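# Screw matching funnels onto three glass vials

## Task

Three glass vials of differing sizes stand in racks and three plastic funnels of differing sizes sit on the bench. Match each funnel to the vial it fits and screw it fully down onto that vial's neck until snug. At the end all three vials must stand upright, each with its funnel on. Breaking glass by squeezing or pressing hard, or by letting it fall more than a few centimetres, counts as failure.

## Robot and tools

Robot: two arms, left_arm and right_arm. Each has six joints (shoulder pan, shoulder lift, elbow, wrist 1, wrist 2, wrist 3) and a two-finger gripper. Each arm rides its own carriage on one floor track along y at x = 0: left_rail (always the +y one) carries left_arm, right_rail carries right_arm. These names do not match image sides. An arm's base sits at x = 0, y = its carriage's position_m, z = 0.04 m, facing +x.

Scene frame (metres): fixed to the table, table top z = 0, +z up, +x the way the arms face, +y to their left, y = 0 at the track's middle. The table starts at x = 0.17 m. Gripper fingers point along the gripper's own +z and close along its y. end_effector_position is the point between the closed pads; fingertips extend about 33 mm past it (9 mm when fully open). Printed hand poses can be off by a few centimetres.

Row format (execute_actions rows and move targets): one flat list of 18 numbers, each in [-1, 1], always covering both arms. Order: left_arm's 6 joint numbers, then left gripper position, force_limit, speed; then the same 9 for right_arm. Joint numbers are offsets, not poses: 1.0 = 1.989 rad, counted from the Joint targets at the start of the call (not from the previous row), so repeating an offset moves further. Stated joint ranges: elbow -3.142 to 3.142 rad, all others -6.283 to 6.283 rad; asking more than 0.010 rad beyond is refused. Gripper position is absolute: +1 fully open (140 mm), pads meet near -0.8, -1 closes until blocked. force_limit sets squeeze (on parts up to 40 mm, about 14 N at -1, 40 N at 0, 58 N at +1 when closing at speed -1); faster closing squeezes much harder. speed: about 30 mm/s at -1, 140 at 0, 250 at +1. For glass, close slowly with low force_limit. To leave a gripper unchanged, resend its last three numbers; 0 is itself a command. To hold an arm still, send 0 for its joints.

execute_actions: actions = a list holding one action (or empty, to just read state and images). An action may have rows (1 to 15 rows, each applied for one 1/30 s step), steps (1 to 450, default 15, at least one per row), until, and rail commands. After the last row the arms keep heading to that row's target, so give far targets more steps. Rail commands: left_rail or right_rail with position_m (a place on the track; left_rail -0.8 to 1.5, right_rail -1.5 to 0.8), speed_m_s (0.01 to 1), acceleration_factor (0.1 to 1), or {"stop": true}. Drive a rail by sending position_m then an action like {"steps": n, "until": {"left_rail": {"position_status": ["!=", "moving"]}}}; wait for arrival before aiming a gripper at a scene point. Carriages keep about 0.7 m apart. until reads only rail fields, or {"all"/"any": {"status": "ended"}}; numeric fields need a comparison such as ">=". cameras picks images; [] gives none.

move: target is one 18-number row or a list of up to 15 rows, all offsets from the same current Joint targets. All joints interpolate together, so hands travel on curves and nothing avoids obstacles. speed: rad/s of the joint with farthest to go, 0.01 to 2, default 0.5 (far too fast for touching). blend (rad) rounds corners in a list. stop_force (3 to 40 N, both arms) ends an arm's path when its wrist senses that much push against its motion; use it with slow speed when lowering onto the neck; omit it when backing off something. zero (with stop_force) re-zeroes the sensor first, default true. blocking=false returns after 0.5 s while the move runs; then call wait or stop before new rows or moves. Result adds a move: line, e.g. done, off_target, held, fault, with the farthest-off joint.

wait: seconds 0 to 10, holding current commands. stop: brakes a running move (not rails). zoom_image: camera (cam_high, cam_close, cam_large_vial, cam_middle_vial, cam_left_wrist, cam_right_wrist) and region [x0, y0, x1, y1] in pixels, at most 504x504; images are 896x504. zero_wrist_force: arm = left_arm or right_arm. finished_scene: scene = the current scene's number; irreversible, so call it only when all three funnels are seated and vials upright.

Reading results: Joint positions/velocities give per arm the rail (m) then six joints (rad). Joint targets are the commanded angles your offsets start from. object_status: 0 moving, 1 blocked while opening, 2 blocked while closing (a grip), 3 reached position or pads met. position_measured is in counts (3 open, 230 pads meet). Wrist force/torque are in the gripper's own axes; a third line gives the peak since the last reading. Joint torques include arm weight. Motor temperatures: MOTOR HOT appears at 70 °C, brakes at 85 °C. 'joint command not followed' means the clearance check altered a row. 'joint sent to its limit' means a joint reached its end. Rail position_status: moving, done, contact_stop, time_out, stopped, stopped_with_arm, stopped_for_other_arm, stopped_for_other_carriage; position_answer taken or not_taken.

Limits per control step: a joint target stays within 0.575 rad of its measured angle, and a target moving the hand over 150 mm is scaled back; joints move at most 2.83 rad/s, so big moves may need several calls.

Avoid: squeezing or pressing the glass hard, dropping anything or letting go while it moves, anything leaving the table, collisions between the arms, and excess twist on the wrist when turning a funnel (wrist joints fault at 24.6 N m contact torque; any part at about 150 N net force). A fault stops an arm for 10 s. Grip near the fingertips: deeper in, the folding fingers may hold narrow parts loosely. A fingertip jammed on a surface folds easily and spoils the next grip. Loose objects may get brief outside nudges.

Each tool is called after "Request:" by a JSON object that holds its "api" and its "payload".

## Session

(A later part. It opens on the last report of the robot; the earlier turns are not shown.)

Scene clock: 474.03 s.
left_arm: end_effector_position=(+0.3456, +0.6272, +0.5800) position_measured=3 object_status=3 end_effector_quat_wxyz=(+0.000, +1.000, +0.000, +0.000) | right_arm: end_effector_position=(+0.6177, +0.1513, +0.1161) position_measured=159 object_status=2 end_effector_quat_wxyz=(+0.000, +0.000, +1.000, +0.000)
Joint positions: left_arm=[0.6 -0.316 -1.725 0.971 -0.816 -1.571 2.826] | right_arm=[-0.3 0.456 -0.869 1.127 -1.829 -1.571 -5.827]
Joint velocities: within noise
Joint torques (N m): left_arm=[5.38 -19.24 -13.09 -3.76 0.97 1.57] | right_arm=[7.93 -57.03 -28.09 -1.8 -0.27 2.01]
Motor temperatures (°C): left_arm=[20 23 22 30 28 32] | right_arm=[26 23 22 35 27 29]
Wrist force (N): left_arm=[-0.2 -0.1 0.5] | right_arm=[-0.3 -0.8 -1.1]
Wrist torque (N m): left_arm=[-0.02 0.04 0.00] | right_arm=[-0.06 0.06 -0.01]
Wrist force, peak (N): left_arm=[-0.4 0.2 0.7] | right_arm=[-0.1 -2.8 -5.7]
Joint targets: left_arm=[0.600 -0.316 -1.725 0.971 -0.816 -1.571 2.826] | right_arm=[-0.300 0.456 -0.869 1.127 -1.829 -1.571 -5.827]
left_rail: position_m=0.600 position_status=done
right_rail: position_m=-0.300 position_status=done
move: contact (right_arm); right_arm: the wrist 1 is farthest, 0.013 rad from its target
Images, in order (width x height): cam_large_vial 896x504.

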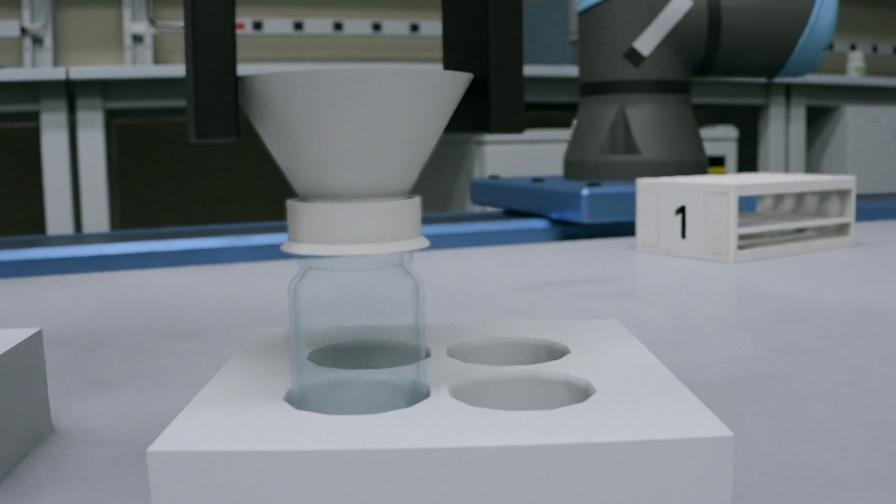

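Request:
{"api": "move", "payload": {"target": [0,0,0,0,0,0,1,1,1,0.0002,0.0003,0.0008,-0.0011,0,0.995,-1,-0.6,-1], "speed": 1.4, "cameras": []}}

Request:
{"api": "move", "payload": {"target": [0,0,0,0,0,0,1,1,1,0,0.0002,0.0005,-0.0007,0,0.995,-1,-0.6,-1], "speed": 1.4, "cameras": []}}

Request:
{"api": "move", "payload": {"target": [0,0,0,0,0,0,1,1,1,0,0.0002,0.0005,-0.0007,0,0.995,-1,-0.6,-1], "speed": 1.4, "cameras": ["cam_large_vial"]}}

Request:
{"api": "zoom_image", "payload": {"camera": "cam_large_vial", "region": [240, 60, 492, 360]}}

Scene clock: 483.70 s.
left_arm: end_effector_position=(+0.3456, +0.6272, +0.5800) position_measured=3 object_status=3 end_effector_quat_wxyz=(+0.000, +1.000, +0.000, +0.000) | right_arm: end_effector_position=(+0.6175, +0.1515, +0.1151) position_measured=159 object_status=2 end_effector_quat_wxyz=(+0.000, +0.836, +0.549, +0.000)
Joint positions: left_arm=[0.6 -0.316 -1.725 0.971 -0.816 -1.571 2.826] | right_arm=[-0.3 0.456 -0.869 1.129 -1.831 -1.571 -3.848]
Joint velocities: within noise
Joint torques (N m): left_arm=[3.64 -19.06 -13.68 -3.67 1.06 1.47] | right_arm=[9.6 -43 -16.77 -4.45 -0.04 2.17]
Motor temperatures (°C): left_arm=[20 23 22 30 28 32] | right_arm=[26 23 22 35 27 29]
Wrist force (N): left_arm=[-0.2 -0.2 0.1] | right_arm=[0.0 -1.0 -4.4]
Wrist torque (N m): left_arm=[-0.04 0.03 0.00] | right_arm=[-0.09 -0.03 0.01]
Wrist force, peak (N): left_arm=[0.2 -0.2 0.7] | right_arm=[-0.5 -2.2 -4.0]
Joint targets: left_arm=[0.600 -0.316 -1.725 0.971 -0.816 -1.571 2.826] | right_arm=[-0.300 0.456 -0.869 1.129 -1.831 -1.571 -3.848]
left_rail: position_m=0.600 position_status=done
right_rail: position_m=-0.300 position_status=done
move: done
No camera images: "cameras" was empty.

Scene clock: 485.87 s.
left_arm: end_effector_position=(+0.3456, +0.6272, +0.5800) position_measured=3 object_status=3 end_effector_quat_wxyz=(+0.000, +1.000, +0.000, +0.000) | right_arm: end_effector_position=(+0.6174, +0.1515, +0.1144) position_measured=159 object_status=2 end_effector_quat_wxyz=(+0.000, +0.918, -0.397, +0.000)
Joint positions: left_arm=[0.6 -0.316 -1.725 0.971 -0.816 -1.571 2.826] | right_arm=[-0.3 0.456 -0.868 1.13 -1.832 -1.571 -1.87]
Joint velocities: within noise
Joint torques (N m): left_arm=[5.13 -19.22 -14.21 -3.73 1.01 1.59] | right_arm=[8.74 -43.11 -16.95 -4.63 -0.13 2.15]
Motor temperatures (°C): left_arm=[20 23 22 30 28 32] | right_arm=[26 23 22 35 27 29]
Wrist force (N): left_arm=[-0.1 -0.3 0.3] | right_arm=[-0.1 0.6 -3.6]
Wrist torque (N m): left_arm=[-0.05 0.02 0.00] | right_arm=[-0.16 0.09 -0.01]
Wrist force, peak (N): left_arm=[-0.3 0.0 0.7] | right_arm=[0.1 1.0 -6.7]
Joint targets: left_arm=[0.600 -0.316 -1.725 0.971 -0.816 -1.571 2.826] | right_arm=[-0.300 0.456 -0.868 1.130 -1.832 -1.571 -1.869]
left_rail: position_m=0.600 position_status=done
right_rail: position_m=-0.300 position_status=done
move: done
No camera images: "cameras" was empty.

Scene clock: 488.03 s.
left_arm: end_effector_position=(+0.3456, +0.6272, +0.5800) position_measured=3 object_status=3 end_effector_quat_wxyz=(+0.000, +1.000, +0.000, +0.000) | right_arm: end_effector_position=(+0.6174, +0.1515, +0.1138) position_measured=159 object_status=2 end_effector_quat_wxyz=(+0.000, -0.173, +0.985, +0.000)
Joint positions: left_arm=[0.6 -0.316 -1.725 0.971 -0.816 -1.571 2.826] | right_arm=[-0.3 0.456 -0.868 1.131 -1.834 -1.571 0.109]
Joint velocities: within noise
Joint torques (N m): left_arm=[4.67 -19.65 -14.09 -3.83 0.79 1.46] | right_arm=[8.08 -45.13 -18.06 -4.89 -0.19 2.16]
Motor temperatures (°C): left_arm=[20 23 22 30 28 32] | right_arm=[26 23 22 35 27 29]
Wrist force (N): left_arm=[0.0 0.2 0.2] | right_arm=[0.6 -0.7 -1.3]
Wrist torque (N m): left_arm=[0.05 -0.01 0.00] | right_arm=[-0.06 0.00 -0.01]
Wrist force, peak (N): left_arm=[0.1 0.0 0.7] | right_arm=[-0.1 0.5 -4.0]
Joint targets: left_arm=[0.600 -0.316 -1.725 0.971 -0.816 -1.571 2.826] | right_arm=[-0.300 0.456 -0.868 1.131 -1.834 -1.571 0.109]
left_rail: position_m=0.600 position_status=done
right_rail: position_m=-0.300 position_status=done
move: done
Images, in order (width x height): cam_large_vial 896x504.

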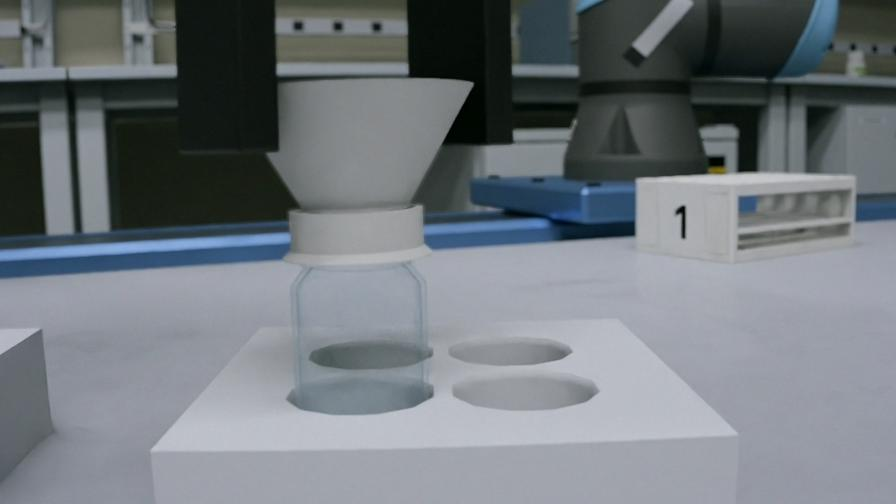

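Scaled by 1.680 from the camera's 896x504 image, which has a finer 1280x720 frame.

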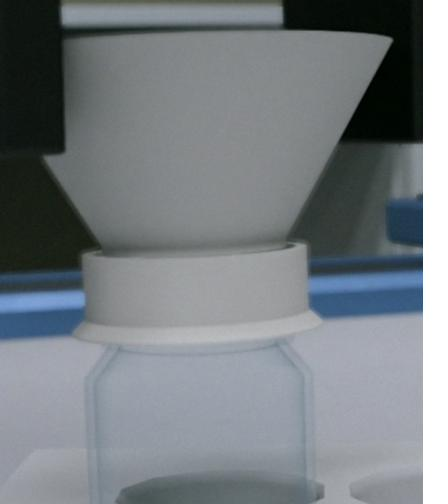

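Request:
{"api": "move", "payload": {"target": [0,0,0,0,0,0,1,1,1,0,0.0002,0.0005,-0.0007,0,0.995,-1,-0.6,-1], "speed": 1.4, "cameras": []}}

Request:
{"api": "move", "payload": {"target": [0,0,0,0,0,0,1,1,1,0,0.0002,0.0005,-0.0007,0,0.995,-1,-0.6,-1], "speed": 1.4, "cameras": []}}

Request:
{"api": "move", "payload": {"target": [0,0,0,0,0,0,1,1,1,0,0.0002,0.0005,-0.0007,0,0.995,-1,-0.6,-1], "speed": 1.4, "cameras": ["cam_large_vial"]}}

Request:
{"api": "zoom_image", "payload": {"camera": "cam_large_vial", "region": [240, 60, 492, 360]}}

Scene clock: 494.37 s.
left_arm: end_effector_position=(+0.3456, +0.6272, +0.5800) position_measured=3 object_status=3 end_effector_quat_wxyz=(+0.000, +1.000, +0.000, +0.000) | right_arm: end_effector_position=(+0.6174, +0.1515, +0.1132) position_measured=159 object_status=2 end_effector_quat_wxyz=(+0.000, +0.728, +0.685, +0.000)
Joint positions: left_arm=[0.6 -0.316 -1.725 0.971 -0.816 -1.571 2.826] | right_arm=[-0.3 0.456 -0.868 1.132 -1.835 -1.571 2.088]
Joint velocities: within noise
Joint torques (N m): left_arm=[4.12 -18.72 -13.93 -3.71 1.05 1.46] | right_arm=[6.25 -45.2 -18.69 -4.89 -0.18 2.1]
Motor temperatures (°C): left_arm=[20 23 22 30 28 32] | right_arm=[26 23 22 35 27 29]
Wrist force (N): left_arm=[0.0 0.3 0.2] | right_arm=[0.0 -0.6 -0.4]
Wrist torque (N m): left_arm=[0.05 0.00 0.01] | right_arm=[-0.04 0.09 0.01]
Wrist force, peak (N): left_arm=[-0.3 0.1 0.6] | right_arm=[0.6 -1.0 -1.6]
Joint targets: left_arm=[0.600 -0.316 -1.725 0.971 -0.816 -1.571 2.826] | right_arm=[-0.300 0.456 -0.868 1.132 -1.835 -1.571 2.088]
left_rail: position_m=0.600 position_status=done
right_rail: position_m=-0.300 position_status=done
move: done
No camera images: "cameras" was empty.

Scene clock: 496.53 s.
left_arm: end_effector_position=(+0.3456, +0.6272, +0.5800) position_measured=3 object_status=3 end_effector_quat_wxyz=(+0.000, +1.000, +0.000, +0.000) | right_arm: end_effector_position=(+0.6174, +0.1515, +0.1125) position_measured=159 object_status=2 end_effector_quat_wxyz=(+0.000, +0.973, -0.232, +0.000)
Joint positions: left_arm=[0.6 -0.316 -1.725 0.971 -0.816 -1.571 2.826] | right_arm=[-0.3 0.456 -0.867 1.133 -1.836 -1.571 4.067]
Joint velocities: within noise
Joint torques (N m): left_arm=[4.89 -19.52 -13.47 -3.6 0.95 1.57] | right_arm=[6.74 -44.34 -18.68 -4.3 -0.08 2.06]
Motor temperatures (°C): left_arm=[20 23 22 30 28 32] | right_arm=[26 23 22 35 27 29]
Wrist force (N): left_arm=[0.2 -0.1 0.1] | right_arm=[0.0 -1.4 -2.0]
Wrist torque (N m): left_arm=[-0.02 -0.04 0.00] | right_arm=[-0.01 0.05 -0.04]
Wrist force, peak (N): left_arm=[0.0 0.0 0.6] | right_arm=[0.2 -1.5 -2.1]
Joint targets: left_arm=[0.600 -0.316 -1.725 0.971 -0.816 -1.571 2.826] | right_arm=[-0.300 0.456 -0.867 1.133 -1.836 -1.571 4.067]
left_rail: position_m=0.600 position_status=done
right_rail: position_m=-0.300 position_status=done
move: done
No camera images: "cameras" was empty.

Scene clock: 498.70 s.
left_arm: end_effector_position=(+0.3456, +0.6272, +0.5800) position_measured=3 object_status=3 end_effector_quat_wxyz=(+0.000, +1.000, +0.000, +0.000) | right_arm: end_effector_position=(+0.6174, +0.1515, +0.1119) position_measured=159 object_status=2 end_effector_quat_wxyz=(+0.000, -0.340, +0.940, +0.000)
Joint positions: left_arm=[0.6 -0.316 -1.725 0.971 -0.816 -1.571 2.826] | right_arm=[-0.3 0.456 -0.867 1.134 -1.838 -1.571 6.045]
Joint velocities: within noise
Joint torques (N m): left_arm=[5.37 -19.4 -14.22 -3.73 0.93 1.46] | right_arm=[6.75 -38.34 -13.81 -3.79 -0.22 2.2]
Motor temperatures (°C): left_arm=[20 23 22 30 28 32] | right_arm=[26 23 22 35 27 29]
Wrist force (N): left_arm=[0.1 -0.2 0.0] | right_arm=[-0.3 0.5 -10.4]
Wrist torque (N m): left_arm=[-0.03 -0.02 0.00] | right_arm=[-0.12 0.00 -0.10]
Wrist force, peak (N): left_arm=[0.0 0.4 0.4] | right_arm=[-0.5 0.3 -10.8]
Joint targets: left_arm=[0.600 -0.316 -1.725 0.971 -0.816 -1.571 2.826] | right_arm=[-0.300 0.456 -0.867 1.134 -1.838 -1.571 6.045]
left_rail: position_m=0.600 position_status=done
right_rail: position_m=-0.300 position_status=done
move: done
Images, in order (width x height): cam_large_vial 896x504.

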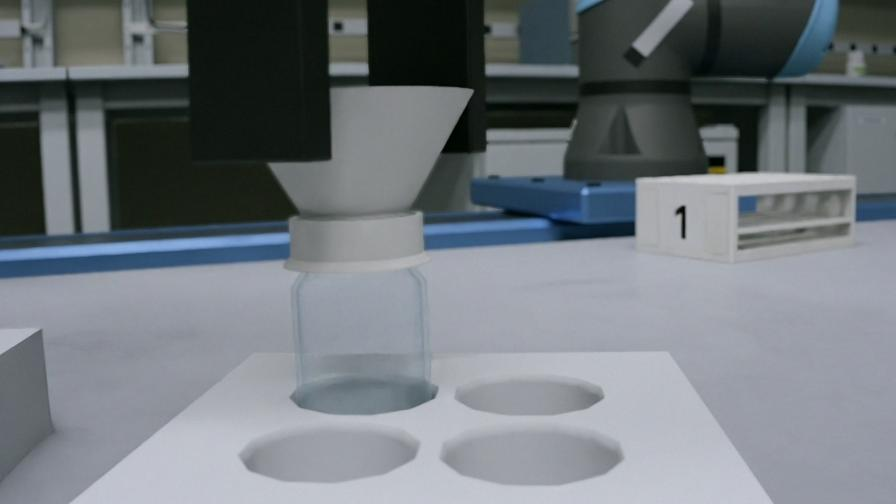

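Scaled by 1.680 from the camera's 896x504 image, which has a finer 1280x720 frame.

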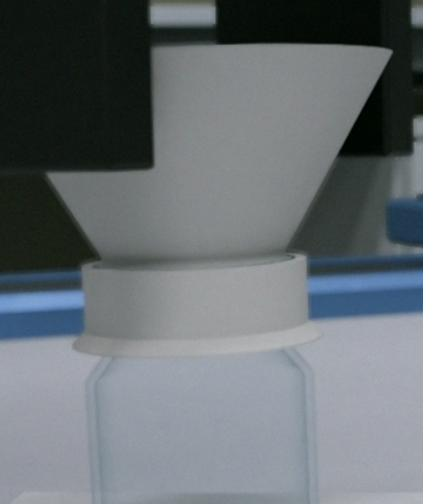

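Request:
{"api": "move", "payload": {"target": [[0,0,0,0,0,0,1,1,1,0,-0.0001,-0.0002,0.0003,0,0,-1,-0.6,-1],[0,0,0,0,0,0,1,1,1,0,-0.0001,-0.0002,0.0003,0,0,0.05,-1,-0.6],[0,0,0,0,0,0,1,1,1,0,-0.0001,-0.0002,0.0003,0,-0.995,0.05,-1,-0.6],[0,0,0,0,0,0,1,1,1,0,0,0,0,0,-0.995,-0.98,-0.5,-1],[0,0,0,0,0,0,1,1,1,0,0.0001,0.0003,-0.0004,0,0,-0.98,-0.5,-1]], "speed": 1.4, "cameras": ["cam_large_vial","cam_high"]}}

Request:
{"api": "zoom_image", "payload": {"camera": "cam_large_vial", "region": [240, 60, 492, 360]}}

Scene clock: 513.77 s.
left_arm: end_effector_position=(+0.3456, +0.6272, +0.5800) position_measured=3 object_status=3 end_effector_quat_wxyz=(+0.000, +1.000, +0.000, +0.000) | right_arm: end_effector_position=(+0.6174, +0.1515, +0.1115) position_measured=159 object_status=2 end_effector_quat_wxyz=(+0.000, -0.340, +0.940, +0.000)
Joint positions: left_arm=[0.6 -0.316 -1.725 0.971 -0.816 -1.571 2.826] | right_arm=[-0.3 0.456 -0.867 1.134 -1.838 -1.571 6.045]
Joint velocities: within noise
Joint torques (N m): left_arm=[4.37 -19.67 -14.77 -3.69 1.16 1.43] | right_arm=[5.26 -38.78 -14.44 -3.37 -0.03 2.1]
Motor temperatures (°C): left_arm=[20 23 22 30 28 31] | right_arm=[26 23 22 35 27 29]
Wrist force (N): left_arm=[-0.2 -0.3 0.5] | right_arm=[-0.8 -0.5 -10.7]
Wrist torque (N m): left_arm=[-0.07 0.04 0.00] | right_arm=[-0.06 -0.06 -0.10]
Wrist force, peak (N): left_arm=[0.2 0.1 0.7] | right_arm=[-0.9 -0.7 -10.8]
Joint targets: left_arm=[0.600 -0.316 -1.725 0.971 -0.816 -1.571 2.826] | right_arm=[-0.300 0.456 -0.867 1.134 -1.838 -1.571 6.045]
left_rail: position_m=0.600 position_status=done
right_rail: position_m=-0.300 position_status=done
move: done
Images, in order (width x height): cam_high 896x504, cam_large_vial 896x504.

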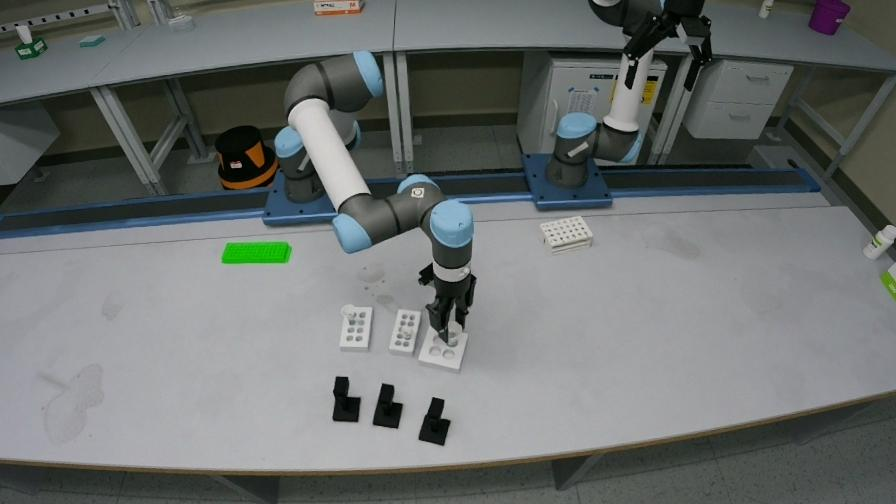

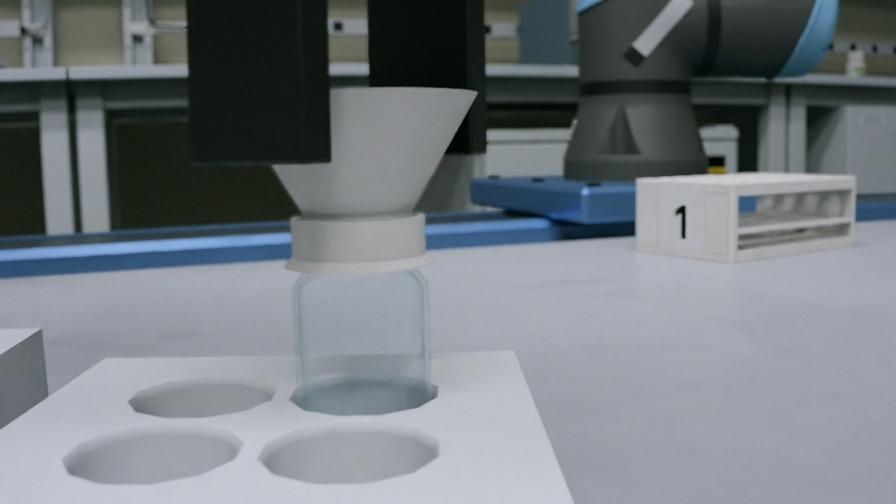

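Scaled by 1.680 from the camera's 896x504 image, which has a finer 1280x720 frame.

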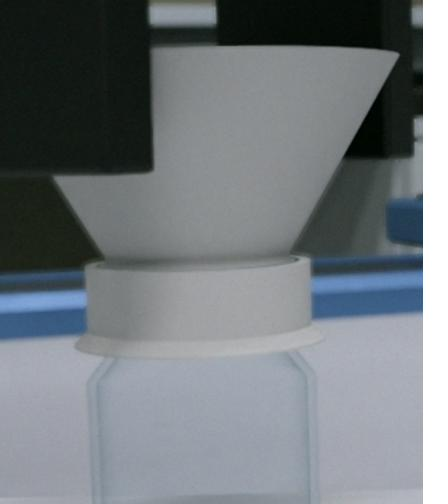

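Request:
{"api": "move", "payload": {"target": [[0,0,0,0,0,0,1,1,1,0,-0.0001,-0.0002,0.0003,0,0,-0.98,-0.5,-1],[0,0,0,0,0,0,1,1,1,0,-0.0001,-0.0002,0.0003,0,0,0.05,-1,-0.7],[0,0,0,0,0,0,1,1,1,0,-0.0012,-0.003,0.0042,0,0,0.05,-1,-0.7],[0,0,0,0,0,0,1,1,1,0,-0.004,-0.0103,0.0143,0,0,0.05,-1,-0.7],[0,0,0,0,0,0,1,1,1,0,-0.0155,-0.0497,0.0652,0,0,0.05,-1,-0.7],[0,0,0,0,0,0,1,1,1,0,-0.0208,-0.1049,0.1257,0,0,0.05,-1,-0.7]], "speed": [0.1,0.1,0.05,0.1,0.3,0.6], "blend": [0,0,0.003,0.01,0.02,0], "cameras": ["cam_large_vial","cam_close","cam_middle_vial"]}}

Request:
{"api": "zoom_image", "payload": {"camera": "cam_large_vial", "region": [240, 60, 492, 360]}}

Scene clock: 529.50 s.
left_arm: end_effector_position=(+0.3456, +0.6272, +0.5800) position_measured=3 object_status=3 end_effector_quat_wxyz=(+0.000, +1.000, +0.000, +0.000) | right_arm: end_effector_position=(+0.6176, +0.1516, +0.2194) position_measured=123 object_status=3 end_effector_quat_wxyz=(+0.000, -0.340, +0.940, +0.000)
Joint positions: left_arm=[0.6 -0.316 -1.725 0.971 -0.816 -1.571 2.826] | right_arm=[-0.3 0.456 -0.908 0.926 -1.589 -1.571 6.045]
Joint velocities: within noise
Joint torques (N m): left_arm=[5.45 -19.69 -13.79 -3.67 1.12 1.38] | right_arm=[4.25 -57.03 -31 -1.39 -0.16 1.95]
Motor temperatures (°C): left_arm=[20 23 22 30 28 31] | right_arm=[26 23 22 35 27 29]
Wrist force (N): left_arm=[0.0 0.2 0.0] | right_arm=[-0.2 -0.4 -0.5]
Wrist torque (N m): left_arm=[0.04 -0.01 0.00] | right_arm=[-0.10 0.02 0.02]
Wrist force, peak (N): left_arm=[-0.5 -0.1 0.5] | right_arm=[-1.0 -0.6 -11.0]
Joint targets: left_arm=[0.600 -0.316 -1.725 0.971 -0.816 -1.571 2.826] | right_arm=[-0.300 0.456 -0.908 0.926 -1.589 -1.571 6.045]
left_rail: position_m=0.600 position_status=done
right_rail: position_m=-0.300 position_status=done
move: done
Images, in order (width x height): cam_close 896x504, cam_large_vial 896x504, cam_middle_vial 896x504.

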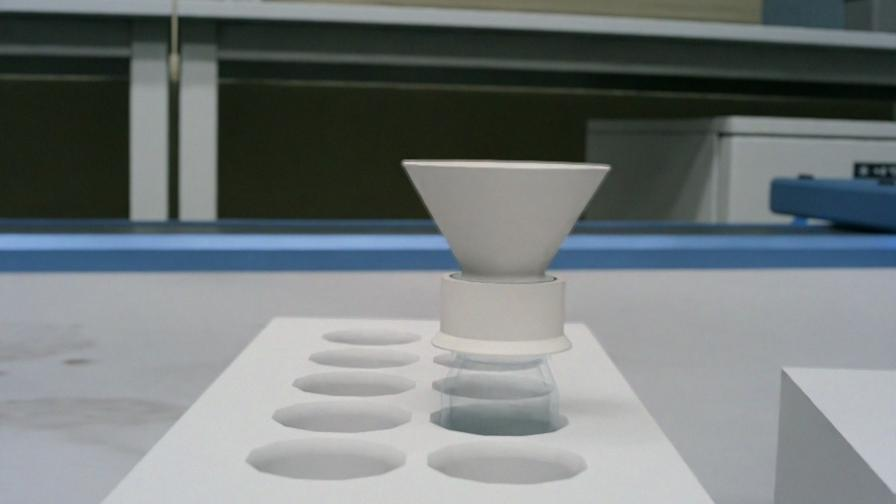

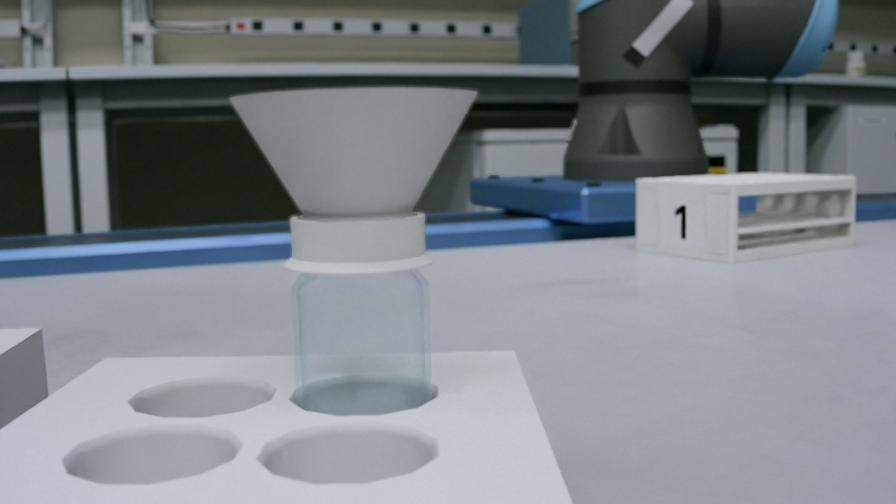

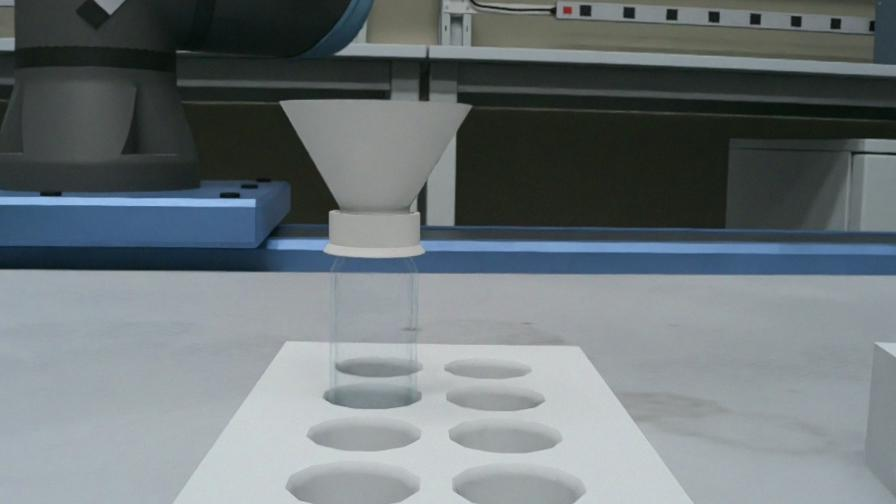

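Scaled by 1.680 from the camera's 896x504 image, which has a finer 1280x720 frame.

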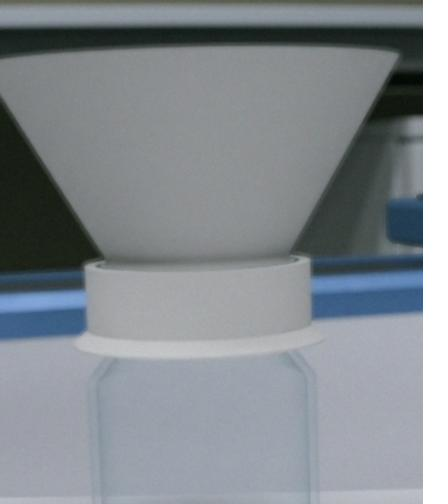

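Request:
{"api": "finished_scene", "payload": {"scene": 2}}

The scene is finished: the task was done.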